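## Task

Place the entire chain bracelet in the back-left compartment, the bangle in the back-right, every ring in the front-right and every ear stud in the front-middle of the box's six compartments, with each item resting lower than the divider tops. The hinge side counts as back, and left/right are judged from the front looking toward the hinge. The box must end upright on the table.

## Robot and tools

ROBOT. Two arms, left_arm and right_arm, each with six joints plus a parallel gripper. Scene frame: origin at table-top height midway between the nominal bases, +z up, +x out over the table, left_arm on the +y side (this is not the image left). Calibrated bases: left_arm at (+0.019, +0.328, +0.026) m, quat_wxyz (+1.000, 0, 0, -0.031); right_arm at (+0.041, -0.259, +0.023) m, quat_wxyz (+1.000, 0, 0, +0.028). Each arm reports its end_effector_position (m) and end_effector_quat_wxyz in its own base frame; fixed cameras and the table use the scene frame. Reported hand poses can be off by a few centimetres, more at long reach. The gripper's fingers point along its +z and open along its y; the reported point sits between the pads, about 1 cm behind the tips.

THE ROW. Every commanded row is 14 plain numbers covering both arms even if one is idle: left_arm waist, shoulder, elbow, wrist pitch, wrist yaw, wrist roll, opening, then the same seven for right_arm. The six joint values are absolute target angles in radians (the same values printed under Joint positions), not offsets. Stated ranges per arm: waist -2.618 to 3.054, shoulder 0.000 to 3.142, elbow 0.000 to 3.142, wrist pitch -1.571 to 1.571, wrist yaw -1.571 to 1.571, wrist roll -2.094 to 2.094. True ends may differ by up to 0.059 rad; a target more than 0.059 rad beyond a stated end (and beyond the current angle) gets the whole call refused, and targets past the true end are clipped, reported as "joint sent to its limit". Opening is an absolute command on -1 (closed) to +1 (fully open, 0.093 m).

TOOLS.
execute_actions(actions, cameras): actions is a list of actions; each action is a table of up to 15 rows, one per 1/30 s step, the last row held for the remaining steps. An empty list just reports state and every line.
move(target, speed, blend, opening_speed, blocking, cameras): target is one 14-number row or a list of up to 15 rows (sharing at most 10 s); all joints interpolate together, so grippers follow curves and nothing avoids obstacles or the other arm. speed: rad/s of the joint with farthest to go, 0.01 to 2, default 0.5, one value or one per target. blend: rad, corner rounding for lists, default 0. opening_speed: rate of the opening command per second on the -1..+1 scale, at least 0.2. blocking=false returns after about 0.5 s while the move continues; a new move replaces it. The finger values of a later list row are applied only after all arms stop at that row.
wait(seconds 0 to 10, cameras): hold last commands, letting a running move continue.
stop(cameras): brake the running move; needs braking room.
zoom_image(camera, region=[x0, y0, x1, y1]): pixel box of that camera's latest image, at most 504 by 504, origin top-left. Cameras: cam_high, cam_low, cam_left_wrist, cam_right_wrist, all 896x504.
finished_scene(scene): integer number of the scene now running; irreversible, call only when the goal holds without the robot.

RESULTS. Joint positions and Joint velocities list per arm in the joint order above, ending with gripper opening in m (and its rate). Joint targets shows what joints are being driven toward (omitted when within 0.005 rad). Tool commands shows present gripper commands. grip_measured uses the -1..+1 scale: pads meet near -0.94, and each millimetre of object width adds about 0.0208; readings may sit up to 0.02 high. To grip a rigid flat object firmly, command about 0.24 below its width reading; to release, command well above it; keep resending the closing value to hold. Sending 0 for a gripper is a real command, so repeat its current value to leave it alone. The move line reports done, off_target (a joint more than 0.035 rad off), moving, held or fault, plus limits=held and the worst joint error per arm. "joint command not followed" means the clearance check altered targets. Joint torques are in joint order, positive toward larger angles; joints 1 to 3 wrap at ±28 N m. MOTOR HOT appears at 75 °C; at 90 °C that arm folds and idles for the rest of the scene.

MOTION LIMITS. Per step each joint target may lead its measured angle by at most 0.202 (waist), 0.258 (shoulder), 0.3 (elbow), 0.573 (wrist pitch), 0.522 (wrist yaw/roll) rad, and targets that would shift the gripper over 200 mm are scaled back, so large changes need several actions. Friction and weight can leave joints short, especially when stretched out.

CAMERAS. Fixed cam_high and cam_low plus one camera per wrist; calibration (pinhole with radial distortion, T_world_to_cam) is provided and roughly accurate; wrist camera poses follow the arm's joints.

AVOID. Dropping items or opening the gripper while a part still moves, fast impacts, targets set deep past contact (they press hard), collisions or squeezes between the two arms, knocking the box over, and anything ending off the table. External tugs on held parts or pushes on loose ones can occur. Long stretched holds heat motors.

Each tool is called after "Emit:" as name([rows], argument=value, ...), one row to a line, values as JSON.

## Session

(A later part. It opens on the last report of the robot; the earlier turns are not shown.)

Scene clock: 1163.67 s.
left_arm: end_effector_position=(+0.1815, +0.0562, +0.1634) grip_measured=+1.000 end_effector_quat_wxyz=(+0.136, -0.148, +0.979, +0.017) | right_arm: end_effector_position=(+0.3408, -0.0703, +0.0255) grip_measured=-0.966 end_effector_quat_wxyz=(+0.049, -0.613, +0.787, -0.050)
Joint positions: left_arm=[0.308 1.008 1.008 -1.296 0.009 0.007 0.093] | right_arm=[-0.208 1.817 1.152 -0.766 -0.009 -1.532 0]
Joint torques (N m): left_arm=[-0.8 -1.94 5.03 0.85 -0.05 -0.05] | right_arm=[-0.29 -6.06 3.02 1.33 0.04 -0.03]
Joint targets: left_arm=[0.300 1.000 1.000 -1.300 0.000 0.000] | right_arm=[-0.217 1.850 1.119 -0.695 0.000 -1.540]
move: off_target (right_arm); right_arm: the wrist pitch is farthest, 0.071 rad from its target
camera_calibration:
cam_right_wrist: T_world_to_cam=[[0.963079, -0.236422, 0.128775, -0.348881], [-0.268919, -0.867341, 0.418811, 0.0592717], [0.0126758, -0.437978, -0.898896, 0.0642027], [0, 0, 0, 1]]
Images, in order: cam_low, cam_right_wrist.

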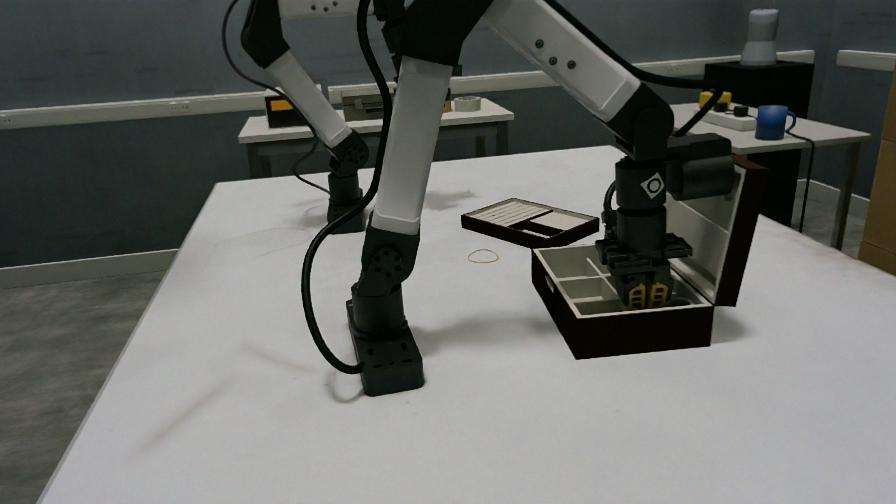

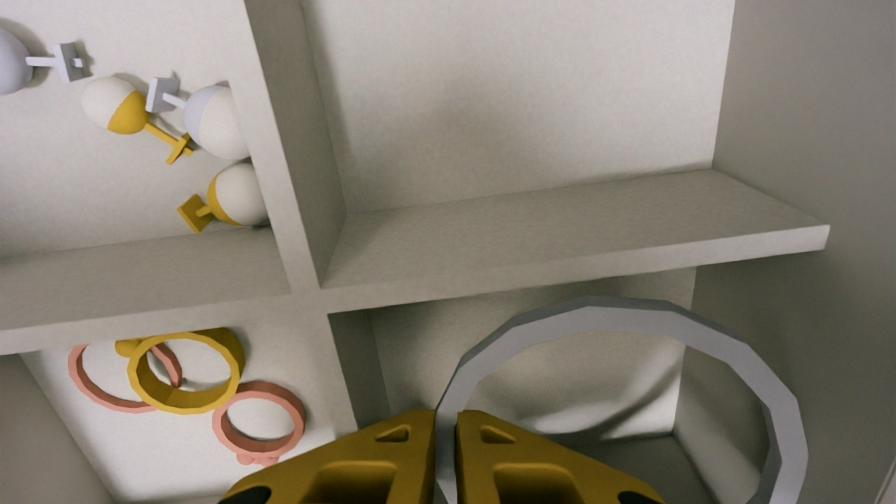

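Emit:
move([
  [0.3,1.0,1.0,-1.3,0,0,1,-0.217,1.80,1.148,-0.77,0,-1.54,-1],
  [0.3,1.0,1.0,-1.3,0,0,1,-0.217,1.836,1.102,-0.69,0,-1.54,-1],
], speed=0.1, cameras=["cam_low","cam_right_wrist"])

Emit:
zoom_image(camera="cam_low", region=[520, 120, 800, 370])

Scene clock: 1187.37 s.
left_arm: end_effector_position=(+0.1815, +0.0562, +0.1634) grip_measured=+1.000 end_effector_quat_wxyz=(+0.136, -0.148, +0.979, +0.017) | right_arm: end_effector_position=(+0.3408, -0.0703, +0.0259) grip_measured=-0.966 end_effector_quat_wxyz=(+0.053, -0.613, +0.786, -0.056)
Joint positions: left_arm=[0.308 1.008 1.008 -1.296 0.009 0.007 0.093] | right_arm=[-0.208 1.805 1.136 -0.747 -0.009 -1.533 0]
Joint torques (N m): left_arm=[-0.81 -1.94 5.03 0.85 -0.05 -0.05] | right_arm=[-0.29 -6.17 2.92 1.23 0.04 -0.01]
Joint targets: left_arm=[0.300 1.000 1.000 -1.300 0.000 0.000] | right_arm=[-0.217 1.836 1.102 -0.690 0.000 -1.540]
move: off_target (right_arm); right_arm: the wrist pitch is farthest, 0.057 rad from its target
camera_calibration:
cam_right_wrist: T_world_to_cam=[[0.961421, -0.234903, 0.143145, -0.348581], [-0.27386, -0.866327, 0.417706, 0.0608808], [0.0258895, -0.440793, -0.897235, 0.0598296], [0, 0, 0, 1]]
Images, in order: cam_low, cam_right_wrist.

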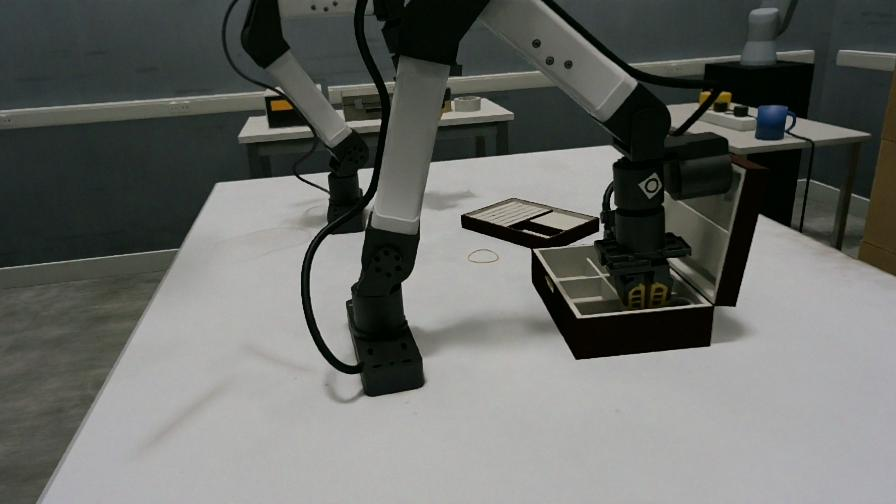

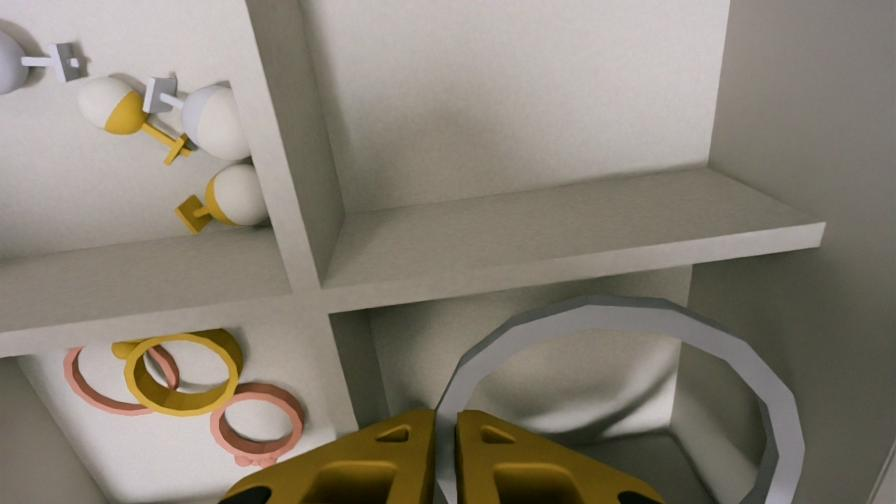

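Scaled by 1.800 from the camera's 896x504 image, which has a finer 1280x720 frame.

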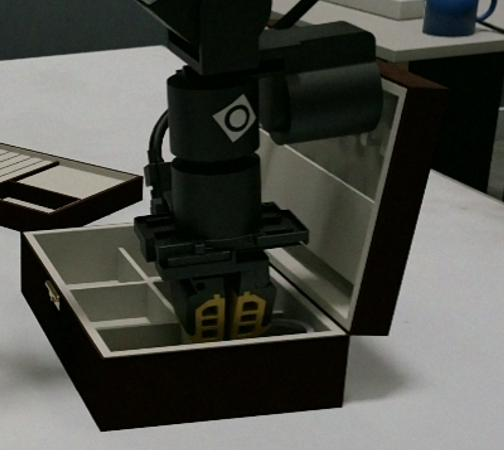

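Emit:
move([
  [0.3,1.0,1.0,-1.3,0,0,1,-0.212,1.815,1.13,-0.735,0,-1.535,-1],
  [0.3,1.0,1.0,-1.3,0,0,1,-0.212,1.815,1.13,-0.735,0,-1.535,-0.65],
], speed=0.1, opening_speed=0.3, cameras=["cam_low","cam_right_wrist"])

Emit:
zoom_image(camera="cam_low", region=[520, 120, 800, 370])

Scene clock: 1204.93 s.
left_arm: end_effector_position=(+0.1815, +0.0562, +0.1634) grip_measured=+1.000 end_effector_quat_wxyz=(+0.136, -0.148, +0.979, +0.017) | right_arm: end_effector_position=(+0.3446, -0.0711, +0.0276) grip_measured=-0.652 end_effector_quat_wxyz=(+0.059, -0.613, +0.785, -0.063)
Joint positions: left_arm=[0.308 1.008 1.008 -1.296 0.009 0.007 0.093] | right_arm=[-0.208 1.803 1.138 -0.734 -0.009 -1.533 0.014]
Joint torques (N m): left_arm=[-0.8 -1.95 5.03 0.85 -0.04 -0.05] | right_arm=[0.14 -7.98 5.41 0.65 0.04 0.04]
Motor temperatures (°C): left_arm=[26 31 35 33 26 27 27] | right_arm=[29 44 39 30 26 25 29]
Heat: left arm: 35 °C; right arm: 44 °C.
Joint targets: left_arm=[0.300 1.000 1.000 -1.300 0.000 0.000] | right_arm=[-0.212 1.815 1.130 -0.735 0.000 -1.535]
move: done
camera_calibration:
cam_right_wrist: T_world_to_cam=[[0.958874, -0.234366, 0.160104, -0.352249], [-0.280863, -0.864849, 0.416115, 0.0630861], [0.0409426, -0.443969, -0.895106, 0.0554183], [0, 0, 0, 1]]
Images, in order: cam_low, cam_right_wrist.

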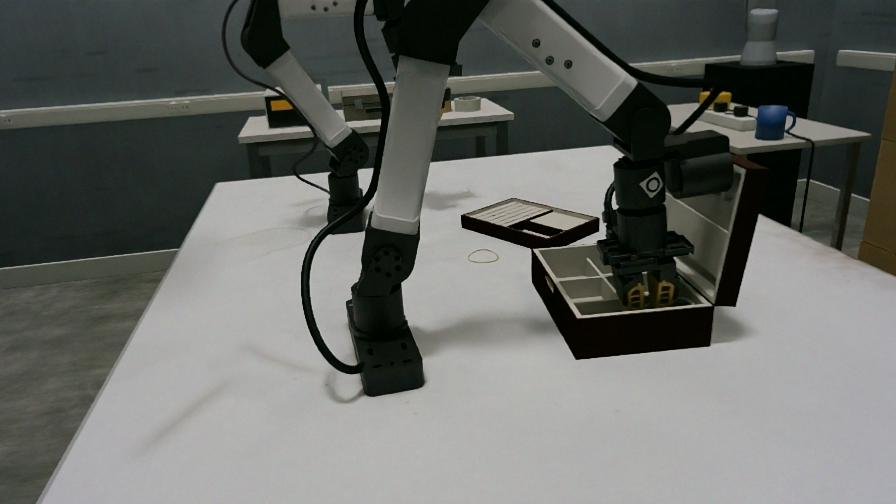

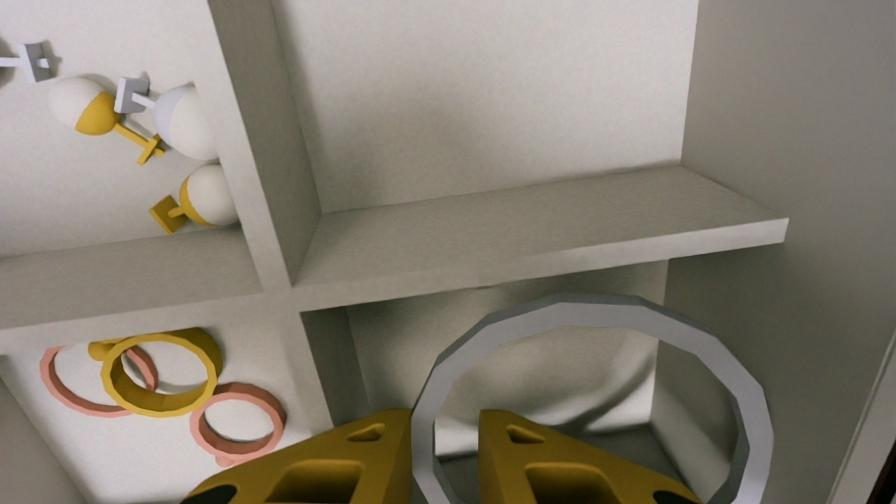

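Scaled by 1.800 from the camera's 896x504 image, which has a finer 1280x720 frame.

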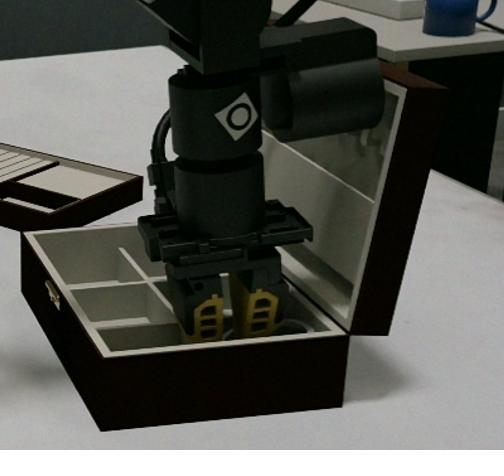

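Emit:
move([
  [0.3,1.0,1.0,-1.3,0,0,1,-0.21,1.76,1.24,-0.88,0,-1.54,-0.65],
  [0.3,1.0,1.0,-1.3,0,0,1,-0.21,1.71,1.34,-1.05,0,-1.54,-0.65],
], speed=0.2, cameras=["cam_low","cam_right_wrist"])

Emit:
zoom_image(camera="cam_low", region=[520, 120, 800, 370])

Scene clock: 1214.93 s.
left_arm: end_effector_position=(+0.1815, +0.0562, +0.1634) grip_measured=+1.000 end_effector_quat_wxyz=(+0.136, -0.148, +0.979, +0.017) | right_arm: end_effector_position=(+0.3343, -0.0691, +0.0893) grip_measured=-0.652 end_effector_quat_wxyz=(+0.043, -0.614, +0.787, -0.044)
Joint positions: left_arm=[0.308 1.008 1.008 -1.296 0.009 0.007 0.093] | right_arm=[-0.208 1.736 1.32 -1.032 -0.008 -1.533 0.014]
Joint torques (N m): left_arm=[-0.8 -1.95 5.04 0.85 -0.05 -0.05] | right_arm=[0.32 -11.29 8.4 0.35 0.03 -0.02]
Joint targets: left_arm=[0.300 1.000 1.000 -1.300 0.000 0.000] | right_arm=[-0.210 1.710 1.340 -1.050 0.000 -1.540]
move: done
camera_calibration:
cam_right_wrist: T_world_to_cam=[[0.965365, -0.235743, 0.111781, -0.349712], [-0.260893, -0.86873, 0.421003, 0.0288952], [-0.00214102, -0.435584, -0.900145, 0.127425], [0, 0, 0, 1]]
Images, in order: cam_low, cam_right_wrist.

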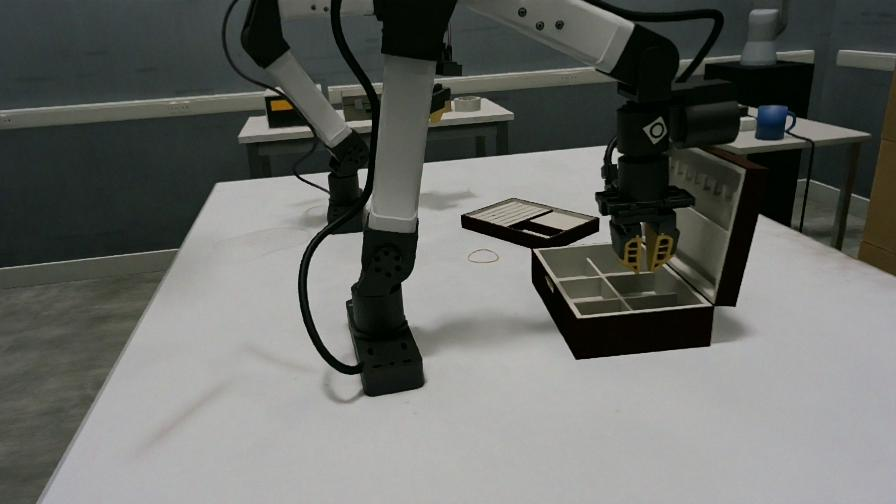

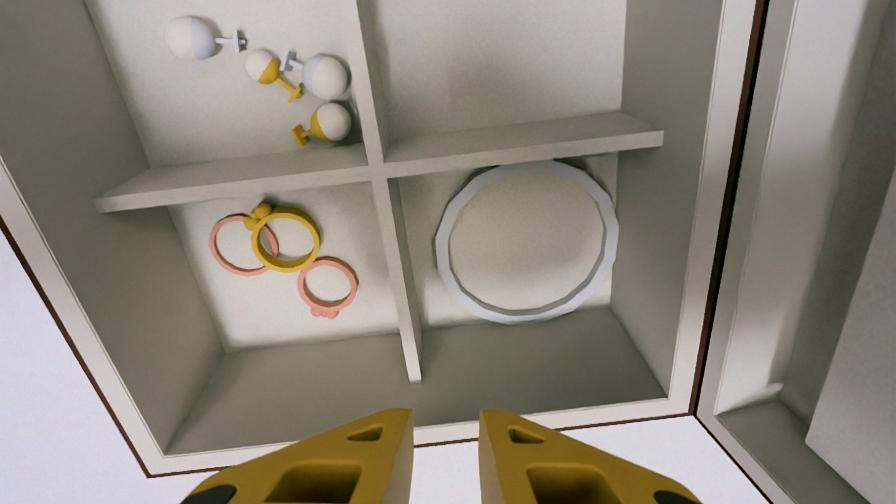

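Scaled by 1.800 from the camera's 896x504 image, which has a finer 1280x720 frame.

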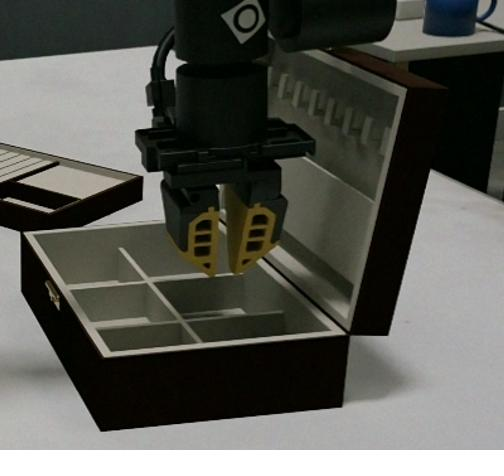

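Emit:
move([
  [0.3,1.0,1.0,-1.3,0,0,1,-0.2,1.489,1.275,-1.3,0,-1.4,-0.5],
  [0.3,1.0,1.0,-1.3,0,0,1,0.9,1.489,1.275,-1.354,0,-0.3,1],
  [0.3,1.0,1.0,-1.3,0,0,1,0.911,1.86,1.46,-1.17,0,-0.29,1],
], speed=[0.5,0.9,0.5], blend=[0.05,0.05,0])

Scene clock: 1241.03 s.
left_arm: end_effector_position=(+0.1815, +0.0562, +0.1634) grip_measured=+1.000 end_effector_quat_wxyz=(+0.136, -0.148, +0.979, +0.017) | right_arm: end_effector_position=(+0.2069, +0.2633, +0.0815) grip_measured=+1.000 end_effector_quat_wxyz=(-0.014, -0.567, +0.824, -0.003)
Joint positions: left_arm=[0.308 1.008 1.008 -1.296 0.009 0.007 0.093] | right_arm=[0.903 1.852 1.439 -1.187 -0.003 -0.302 0.093]
Joint torques (N m): left_arm=[-0.81 -1.94 5.03 0.85 -0.04 -0.05] | right_arm=[1.14 -8.98 8.23 0.49 0.03 0.19]
Joint targets: left_arm=[0.300 1.000 1.000 -1.300 0.000 0.000] | right_arm=[0.911 1.860 1.460 -1.170 0.000 -0.290]
move: done; blend cut to 0 rad at target 2
camera_calibration:
cam_left_wrist: T_world_to_cam=[[0.305875, -0.952032, 0.00872972, -0.00341882], [-0.94525, -0.302575, 0.122275, 0.21057], [-0.113768, -0.0456526, -0.992458, 0.266138], [0, 0, 0, 1]]
cam_right_wrist: T_world_to_cam=[[0.93606, -0.351156, -0.0219232, -0.100102], [-0.302754, -0.83565, 0.45829, 0.284559], [-0.179251, -0.42235, -0.888532, 0.297146], [0, 0, 0, 1]]

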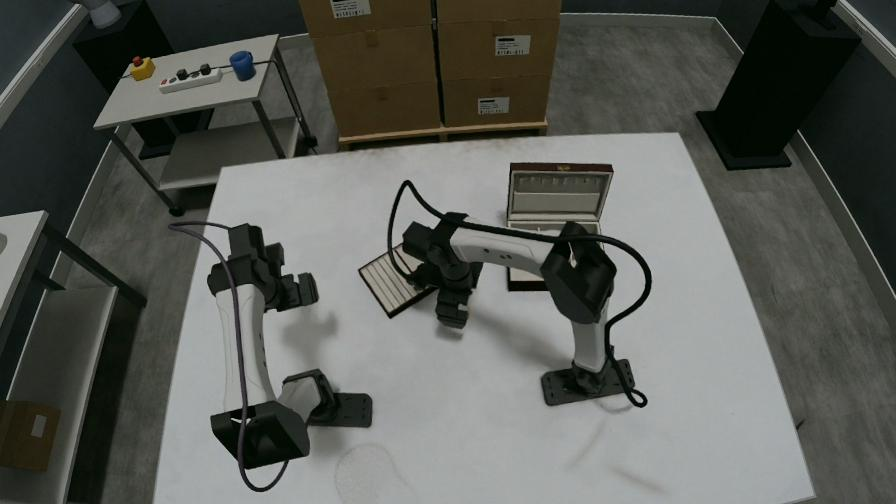

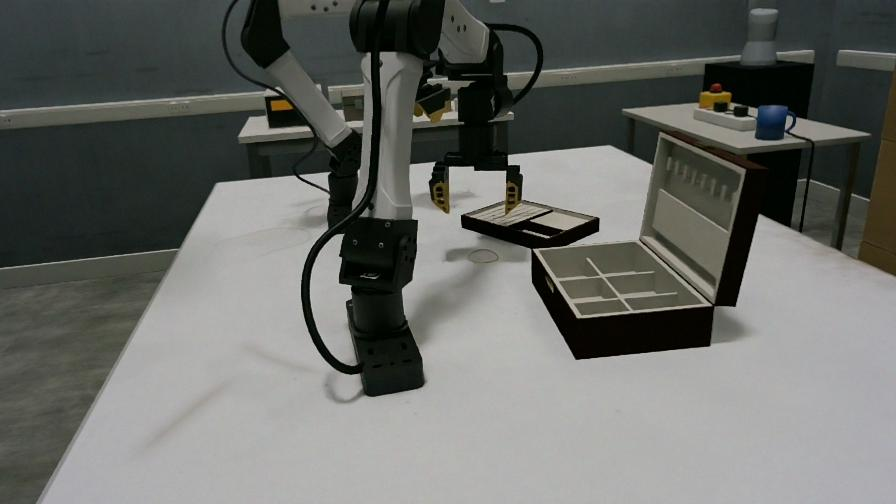

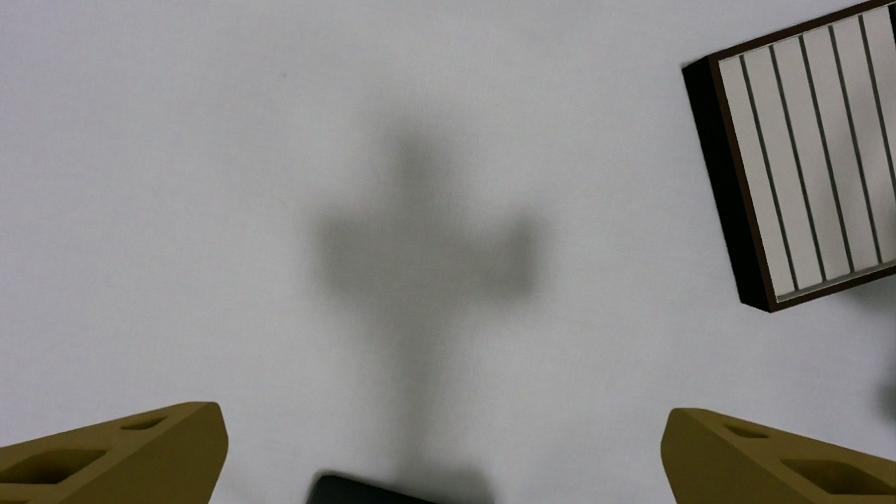

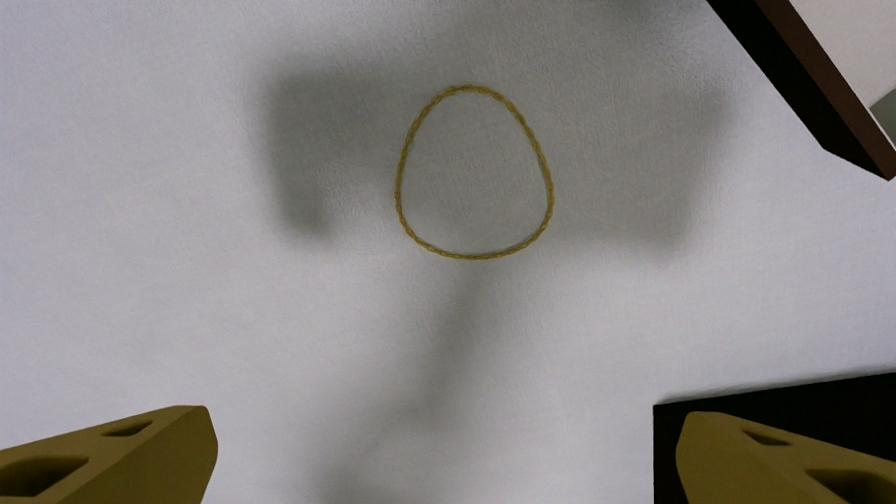

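Emit:
move(target=[0.3,1.0,1.0,-1.3,0,0,1,0.91,2.005,1.352,-0.905,0,-0.29,1], speed=0.4, cameras=["cam_low","cam_right_wrist"])

Scene clock: 1256.43 s.
left_arm: end_effector_position=(+0.1815, +0.0562, +0.1634) grip_measured=+1.000 end_effector_quat_wxyz=(+0.136, -0.148, +0.979, +0.017) | right_arm: end_effector_position=(+0.2249, +0.2862, +0.0142) grip_measured=+1.000 end_effector_quat_wxyz=(+0.005, -0.567, +0.824, +0.003)
Joint positions: left_arm=[0.308 1.008 1.008 -1.296 0.009 0.007 0.093] | right_arm=[0.903 1.995 1.357 -0.922 -0.003 -0.302 0.093]
Joint torques (N m): left_arm=[-0.81 -1.95 5.03 0.85 -0.04 -0.05] | right_arm=[1.07 -9.84 5.45 0.55 0.03 0.17]
Motor temperatures (°C): left_arm=[26 31 35 32 26 27 27] | right_arm=[29 49 42 29 26 25 28]
Heat: left arm: 35 °C; right arm: 49 °C.
Joint targets: left_arm=[0.300 1.000 1.000 -1.300 0.000 0.000] | right_arm=[0.910 2.005 1.352 -0.905 0.000 -0.290]
move: done
camera_calibration:
cam_right_wrist: T_world_to_cam=[[0.936319, -0.351015, -0.00975089, -0.110696], [-0.314018, -0.849412, 0.424137, 0.346964], [-0.157161, -0.394065, -0.905546, 0.237369], [0, 0, 0, 1]]
Images, in order: cam_low, cam_right_wrist.

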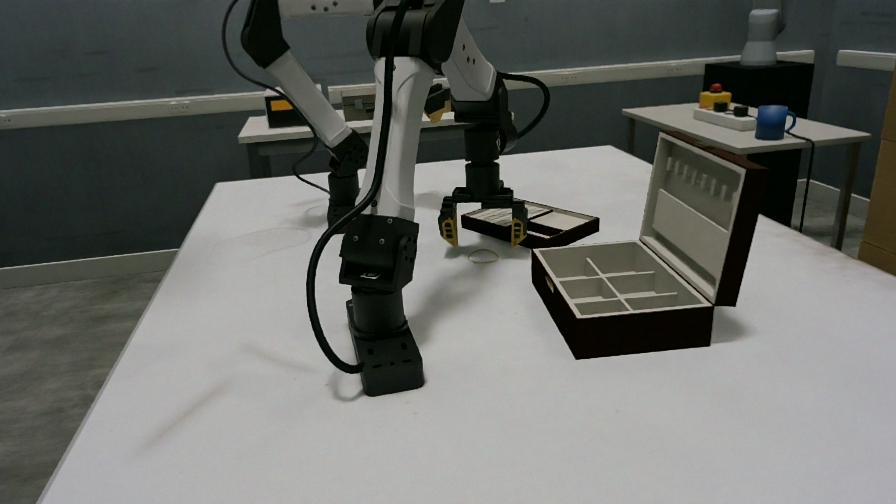

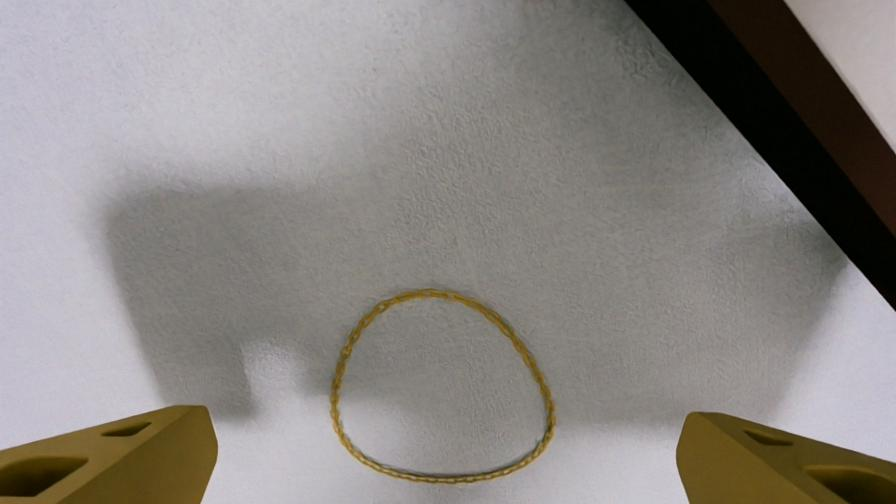

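Emit:
move(target=[0.3,1.0,1.0,-1.3,0,0,1,0.91,2.04,1.312,-0.835,0,-0.29,1], speed=0.2, cameras=["cam_low","cam_right_wrist"])

Scene clock: 1264.17 s.
left_arm: end_effector_position=(+0.1815, +0.0562, +0.1634) grip_measured=+1.000 end_effector_quat_wxyz=(+0.136, -0.148, +0.979, +0.017) | right_arm: end_effector_position=(+0.2248, +0.2846, -0.0012) grip_measured=+1.000 end_effector_quat_wxyz=(+0.003, -0.566, +0.824, +0.000)
Joint positions: left_arm=[0.308 1.008 1.008 -1.296 0.009 0.007 0.093] | right_arm=[0.903 2.019 1.326 -0.872 0.002 -0.3 0.093]
Joint torques (N m): left_arm=[-0.81 -1.94 5.04 0.85 -0.04 -0.05] | right_arm=[1.07 -8.84 4.45 0.75 -0.02 0.15]
Joint targets: left_arm=[0.300 1.000 1.000 -1.300 0.000 0.000] | right_arm=[0.910 2.040 1.312 -0.835 0.000 -0.290]
move: off_target (right_arm); right_arm: the wrist pitch is farthest, 0.037 rad from its target
camera_calibration:
cam_right_wrist: T_world_to_cam=[[0.935504, -0.35326, -0.0062973, -0.110483], [-0.316369, -0.845477, 0.430208, 0.351547], [-0.157299, -0.400469, -0.902708, 0.224644], [0, 0, 0, 1]]
Images, in order: cam_low, cam_right_wrist.

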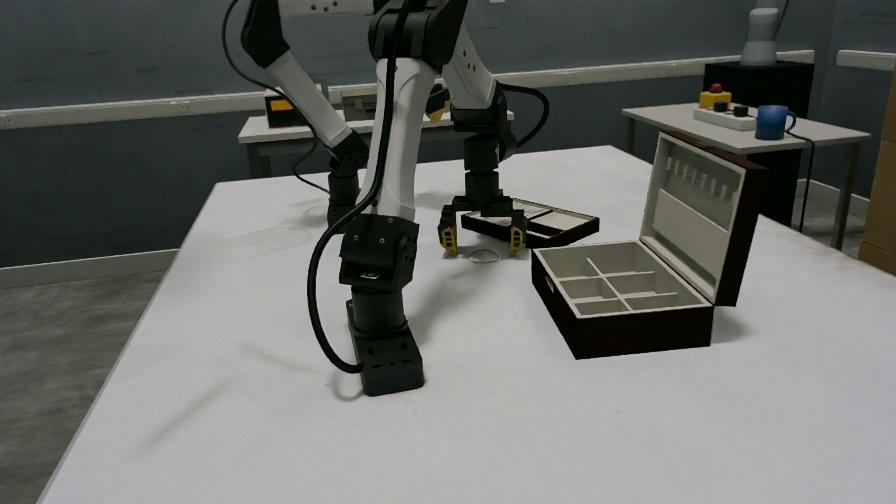

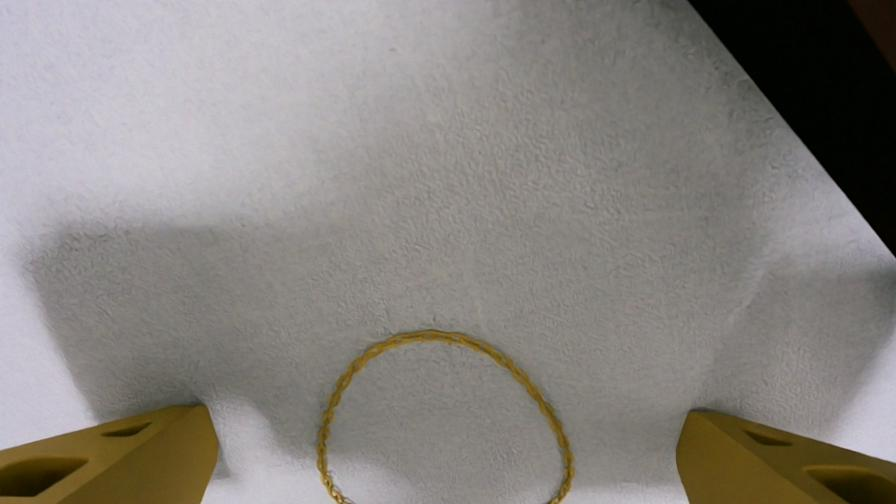

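Emit:
move([
  [0.3,1.0,1.0,-1.3,0,0,1,0.91,2.054,1.306,-0.82,0,-0.29,1],
  [0.3,1.0,1.0,-1.3,0,0,1,0.91,2.054,1.306,-0.82,0,-0.29,-0.6],
], speed=0.2, opening_speed=0.5, cameras=["cam_low","cam_right_wrist"])

Scene clock: 1275.80 s.
left_arm: end_effector_position=(+0.1815, +0.0562, +0.1634) grip_measured=+1.000 end_effector_quat_wxyz=(+0.136, -0.148, +0.979, +0.017) | right_arm: end_effector_position=(+0.2270, +0.2888, -0.0015) grip_measured=-0.597 end_effector_quat_wxyz=(+0.013, -0.567, +0.824, +0.003)
Joint positions: left_arm=[0.308 1.008 1.008 -1.296 0.009 0.007 0.093] | right_arm=[0.906 2.019 1.325 -0.851 0.002 -0.299 0.017]
Joint torques (N m): left_arm=[-0.8 -1.95 5.03 0.85 -0.04 -0.05] | right_arm=[0.87 -7.57 4.08 0.73 -0.01 0.15]
Joint targets: left_arm=[0.300 1.000 1.000 -1.300 0.000 0.000] | right_arm=[0.910 2.054 1.306 -0.820 0.000 -0.290]
move: done; target 2's new numbers were sent with right_arm's wrist pitch 0.050 rad from that target
camera_calibration:
cam_right_wrist: T_world_to_cam=[[0.93622, -0.351414, -0.000685494, -0.111708], [-0.319785, -0.852761, 0.412959, 0.358754], [-0.145704, -0.386401, -0.910749, 0.219718], [0, 0, 0, 1]]
Images, in order: cam_low, cam_right_wrist.

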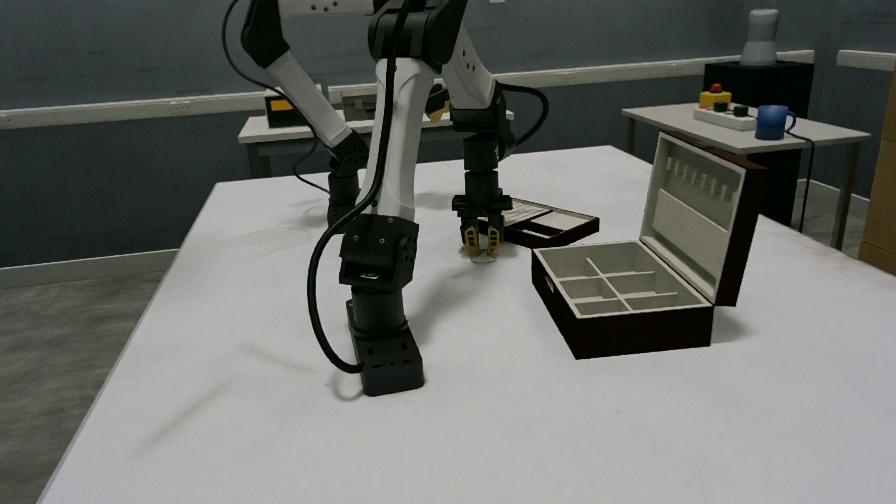

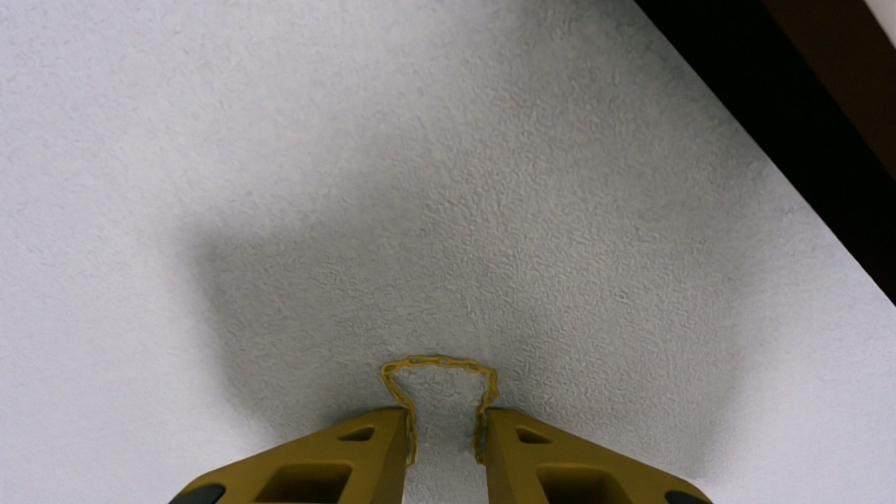

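Gathering nicely. Close fully, lift.

Emit:
move([
  [0.3,1.0,1.0,-1.3,0,0,1,0.91,2.054,1.306,-0.82,0,-0.29,-1],
  [0.3,1.0,1.0,-1.3,0,0,1,0.91,1.98,1.42,-1.0,0,-0.29,-1],
], speed=0.25, opening_speed=0.5, cameras=["cam_low","cam_right_wrist"])

Emit:
zoom_image(camera="cam_low", region=[380, 150, 600, 320])

Scene clock: 1285.60 s.
left_arm: end_effector_position=(+0.1815, +0.0562, +0.1634) grip_measured=+1.000 end_effector_quat_wxyz=(+0.136, -0.148, +0.979, +0.017) | right_arm: end_effector_position=(+0.2238, +0.2848, +0.0182) grip_measured=-0.973 end_effector_quat_wxyz=(-0.011, -0.567, +0.824, -0.004)
Joint positions: left_arm=[0.308 1.008 1.008 -1.296 0.009 0.007 0.093] | right_arm=[0.906 2.013 1.401 -0.982 0.002 -0.299 0]
Joint torques (N m): left_arm=[-0.81 -1.94 5.03 0.85 -0.04 -0.05] | right_arm=[0.87 -14.04 7.75 0.12 -0.01 0.15]
Joint targets: left_arm=[0.300 1.000 1.000 -1.300 0.000 0.000] | right_arm=[0.910 1.980 1.420 -1.000 0.000 -0.290]
move: done
camera_calibration:
cam_right_wrist: T_world_to_cam=[[0.935974, -0.351728, -0.0155086, -0.10976], [-0.306598, -0.835952, 0.455173, 0.337724], [-0.173061, -0.421275, -0.890268, 0.251366], [0, 0, 0, 1]]
Images, in order: cam_low, cam_right_wrist.

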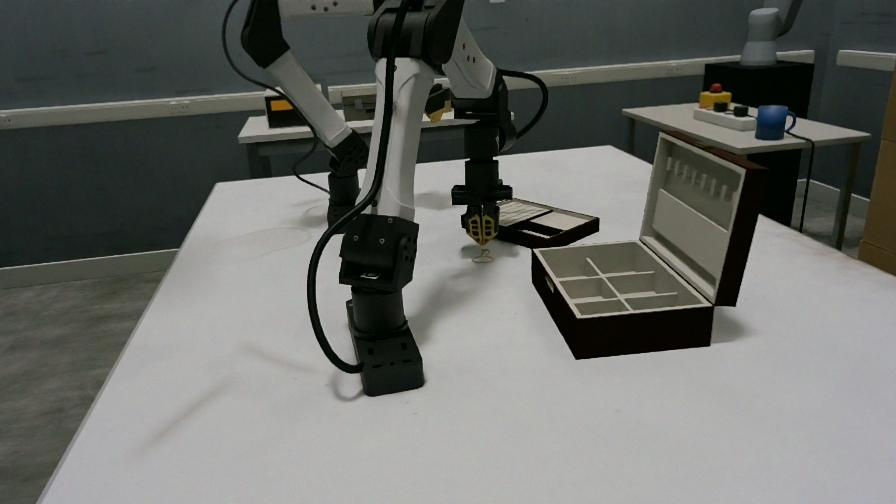

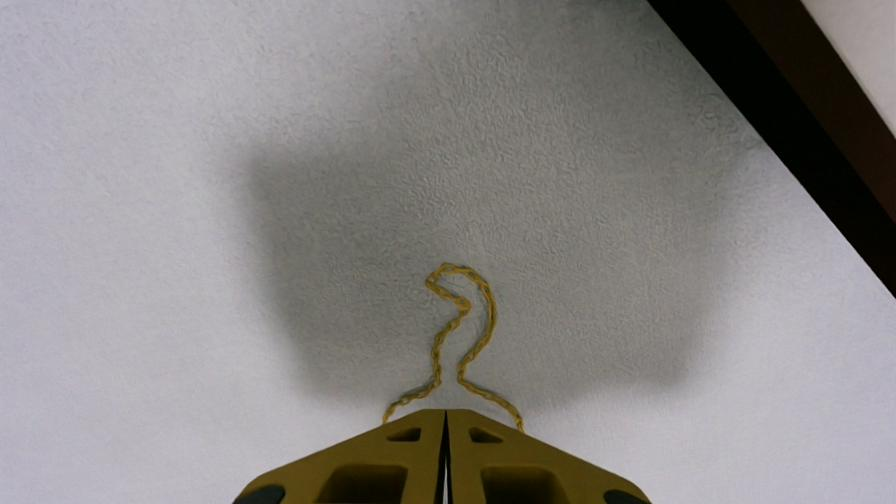

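Scaled by 2.291 from the camera's 896x504 image, which has a finer 1280x720 frame.

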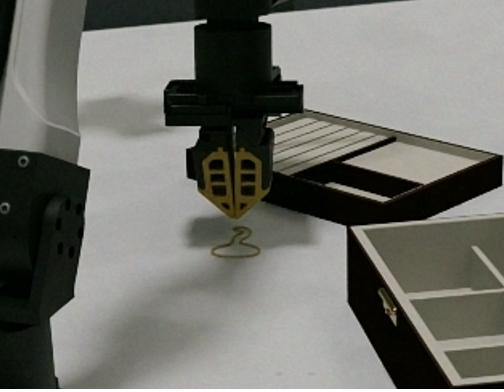

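Emit:
move(target=[0.3,1.0,1.0,-1.3,0,0,1,0.908,1.86,1.46,-1.17,0,-0.29,0.3], speed=0.5, cameras=["cam_right_wrist"])

Scene clock: 1300.10 s.
left_arm: end_effector_position=(+0.1815, +0.0562, +0.1634) grip_measured=+1.000 end_effector_quat_wxyz=(+0.136, -0.148, +0.979, +0.017) | right_arm: end_effector_position=(+0.2125, +0.2703, +0.0740) grip_measured=+0.298 end_effector_quat_wxyz=(-0.007, -0.567, +0.824, -0.003)
Joint positions: left_arm=[0.308 1.008 1.008 -1.296 0.009 0.007 0.093] | right_arm=[0.906 1.879 1.445 -1.152 0.002 -0.299 0.06]
Joint torques (N m): left_arm=[-0.8 -1.94 5.03 0.85 -0.04 -0.05] | right_arm=[0.69 -11.84 7.69 0.16 -0.02 0.14]
Joint targets: left_arm=[0.300 1.000 1.000 -1.300 0.000 0.000] | right_arm=[0.908 1.860 1.460 -1.170 0.000 -0.290]
move: done
camera_calibration:
cam_right_wrist: T_world_to_cam=[[0.936042, -0.351641, -0.013212, -0.103551], [-0.308727, -0.838665, 0.448698, 0.298375], [-0.168861, -0.415921, -0.893586, 0.290845], [0, 0, 0, 1]]
Images, in order: cam_right_wrist.

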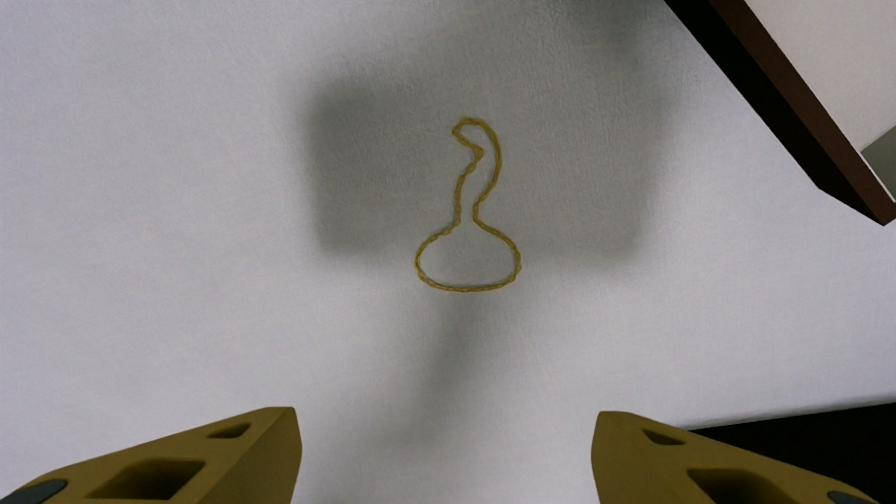

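Emit:
move([
  [0.3,1.0,1.0,-1.3,0,0,1,0.906,2.0,1.35,-0.91,0,-0.29,-0.2],
  [0.3,1.0,1.0,-1.3,0,0,1,0.906,2.06,1.29,-0.80,0,-0.29,-0.4],
], speed=[0.4,0.15], cameras=["cam_right_wrist"])

Scene clock: 1326.30 s.
left_arm: end_effector_position=(+0.1815, +0.0562, +0.1634) grip_measured=+1.000 end_effector_quat_wxyz=(+0.136, -0.148, +0.979, +0.017) | right_arm: end_effector_position=(+0.2239, +0.2847, -0.0022) grip_measured=-0.397 end_effector_quat_wxyz=(+0.004, -0.567, +0.824, +0.000)
Joint positions: left_arm=[0.308 1.008 1.008 -1.296 0.009 0.007 0.093] | right_arm=[0.906 2.018 1.321 -0.867 0.003 -0.299 0.026]
Joint torques (N m): left_arm=[-0.8 -1.94 5.03 0.85 -0.04 -0.05] | right_arm=[0.53 -6.87 2.91 1.07 -0.02 0.15]
Motor temperatures (°C): left_arm=[26 31 35 32 26 27 27] | right_arm=[29 56 41 29 26 25 28]
Heat: left arm: 35 °C; right arm: 56 °C.
Joint targets: left_arm=[0.300 1.000 1.000 -1.300 0.000 0.000] | right_arm=[0.906 2.060 1.290 -0.800 0.000 -0.290]
move: off_target (right_arm); target 2's new numbers were sent with right_arm's wrist pitch 0.071 rad from that target; right_arm: the wrist pitch is farthest, 0.067 rad from its target
camera_calibration:
cam_right_wrist: T_world_to_cam=[[0.93618, -0.351475, -0.00570558, -0.110266], [-0.315089, -0.846236, 0.429655, 0.35166], [-0.155841, -0.400436, -0.902975, 0.223339], [0, 0, 0, 1]]
Images, in order: cam_right_wrist.

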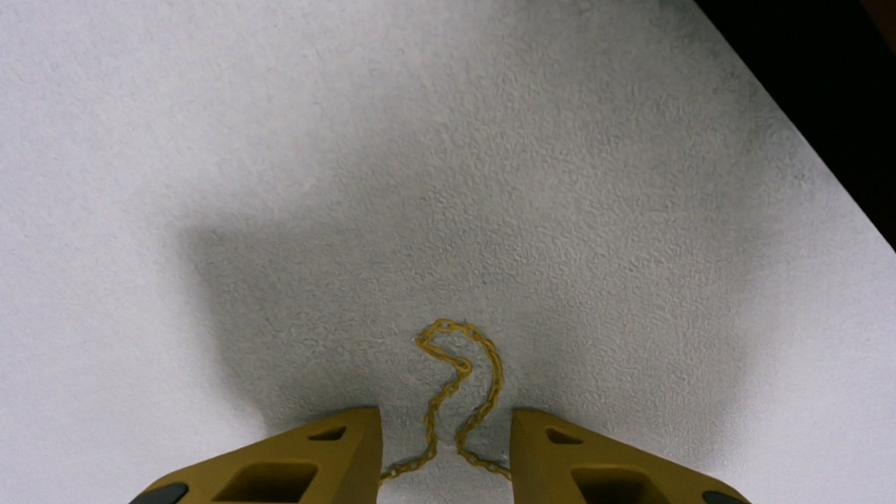

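Emit:
move([
  [0.3,1.0,1.0,-1.3,0,0,1,0.906,1.975,1.345,-0.925,0,-0.29,-0.4],
  [0.3,1.0,1.0,-1.3,0,0,1,0.906,2.078,1.308,-0.80,0,-0.29,-0.4],
], speed=[0.2,0.15], cameras=["cam_right_wrist"])

Scene clock: 1341.03 s.
left_arm: end_effector_position=(+0.1815, +0.0562, +0.1634) grip_measured=+1.000 end_effector_quat_wxyz=(+0.136, -0.148, +0.979, +0.017) | right_arm: end_effector_position=(+0.2228, +0.2833, -0.0022) grip_measured=-0.398 end_effector_quat_wxyz=(-0.001, -0.567, +0.824, -0.002)
Joint positions: left_arm=[0.308 1.008 1.008 -1.296 0.009 0.007 0.093] | right_arm=[0.906 2.02 1.323 -0.876 0.003 -0.299 0.026]
Joint torques (N m): left_arm=[-0.8 -1.95 5.04 0.85 -0.05 -0.05] | right_arm=[0.53 -5.31 4.36 1.15 -0.02 0.15]
Joint targets: left_arm=[0.300 1.000 1.000 -1.300 0.000 0.000] | right_arm=[0.906 2.078 1.308 -0.800 0.000 -0.290]
move: off_target (right_arm); right_arm: the wrist pitch is farthest, 0.076 rad from its target
camera_calibration:
cam_right_wrist: T_world_to_cam=[[0.936142, -0.351524, -0.00834879, -0.109744], [-0.312741, -0.843244, 0.437186, 0.348865], [-0.160721, -0.406657, -0.899332, 0.225501], [0, 0, 0, 1]]
Images, in order: cam_right_wrist.

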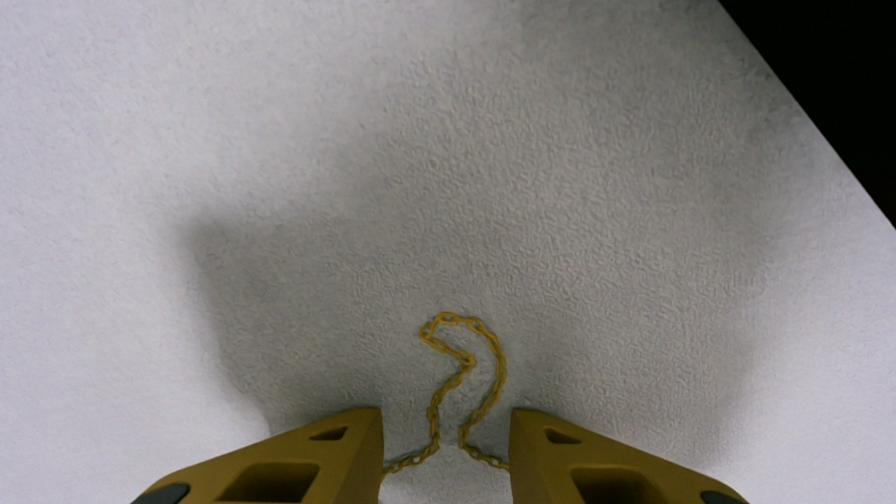

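Emit:
move([
  [0.3,1.0,1.0,-1.3,0,0,1,0.906,1.975,1.365,-0.94,0,-0.29,-0.4],
  [0.3,1.0,1.0,-1.3,0,0,1,0.906,2.048,1.375,-0.89,0,-0.29,-0.4],
], speed=[0.2,0.15], cameras=["cam_right_wrist"])

Scene clock: 1351.03 s.
left_arm: end_effector_position=(+0.1815, +0.0562, +0.1634) grip_measured=+1.000 end_effector_quat_wxyz=(+0.136, -0.148, +0.979, +0.017) | right_arm: end_effector_position=(+0.2245, +0.2855, +0.0003) grip_measured=-0.398 end_effector_quat_wxyz=(-0.006, -0.567, +0.824, -0.003)
Joint positions: left_arm=[0.308 1.008 1.008 -1.296 0.009 0.007 0.093] | right_arm=[0.906 2.034 1.357 -0.907 0.003 -0.299 0.026]
Joint torques (N m): left_arm=[-0.81 -1.95 5.04 0.85 -0.04 -0.05] | right_arm=[0.53 -9.72 7.54 0.47 -0.02 0.15]
Motor temperatures (°C): left_arm=[26 31 35 32 26 27 27] | right_arm=[29 51 40 29 26 25 28]
Heat: left arm: 35 °C; right arm: 51 °C.
Joint targets: left_arm=[0.300 1.000 1.000 -1.300 0.000 0.000] | right_arm=[0.906 2.048 1.375 -0.890 0.000 -0.290]
move: done
camera_calibration:
cam_right_wrist: T_world_to_cam=[[0.936068, -0.351618, -0.0119103, -0.11049], [-0.309513, -0.839129, 0.447284, 0.34816], [-0.167267, -0.415002, -0.894313, 0.232769], [0, 0, 0, 1]]
Images, in order: cam_right_wrist.

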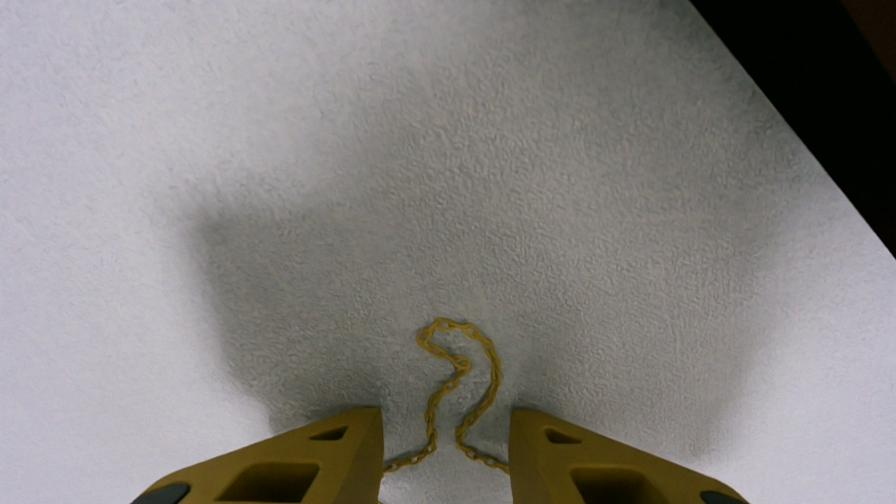

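Emit:
move([
  [0.3,1.0,1.0,-1.3,0,0,1,0.906,2.02,1.405,-0.925,0,-0.29,-0.4],
  [0.3,1.0,1.0,-1.3,0,0,1,0.906,2.085,1.395,-0.87,0,-0.29,-0.4],
], speed=[0.2,0.15], cameras=["cam_right_wrist"])

Scene clock: 1361.63 s.
left_arm: end_effector_position=(+0.1815, +0.0562, +0.1634) grip_measured=+1.000 end_effector_quat_wxyz=(+0.136, -0.148, +0.979, +0.017) | right_arm: end_effector_position=(+0.2313, +0.2941, -0.0010) grip_measured=-0.398 end_effector_quat_wxyz=(+0.003, -0.567, +0.824, -0.001)
Joint positions: left_arm=[0.308 1.008 1.008 -1.296 0.009 0.007 0.093] | right_arm=[0.906 2.059 1.388 -0.896 0.003 -0.299 0.026]
Joint torques (N m): left_arm=[-0.81 -1.95 5.03 0.85 -0.04 -0.05] | right_arm=[0.51 -8.72 6.49 0.63 -0.02 0.15]
Joint targets: left_arm=[0.300 1.000 1.000 -1.300 0.000 0.000] | right_arm=[0.906 2.085 1.395 -0.870 0.000 -0.290]
move: done
camera_calibration:
cam_right_wrist: T_world_to_cam=[[0.936171, -0.351486, -0.00639516, -0.113856], [-0.31448, -0.845461, 0.431623, 0.361053], [-0.157116, -0.402062, -0.902032, 0.230133], [0, 0, 0, 1]]
Images, in order: cam_right_wrist.

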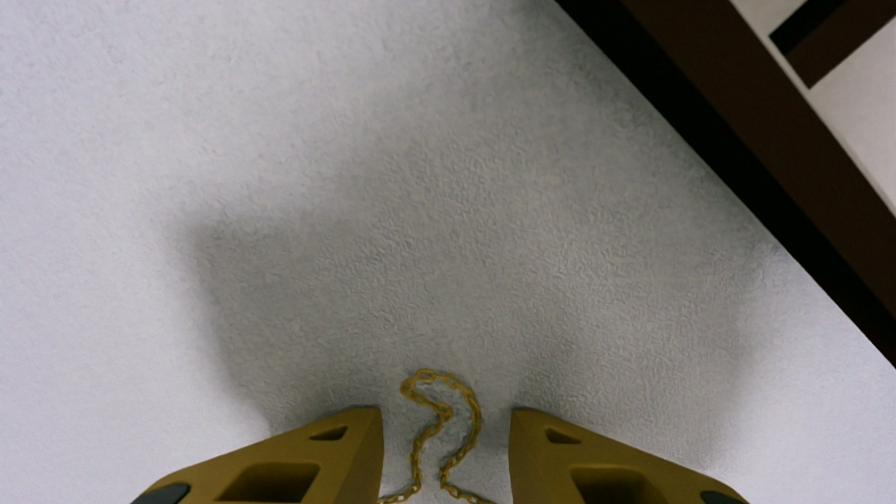

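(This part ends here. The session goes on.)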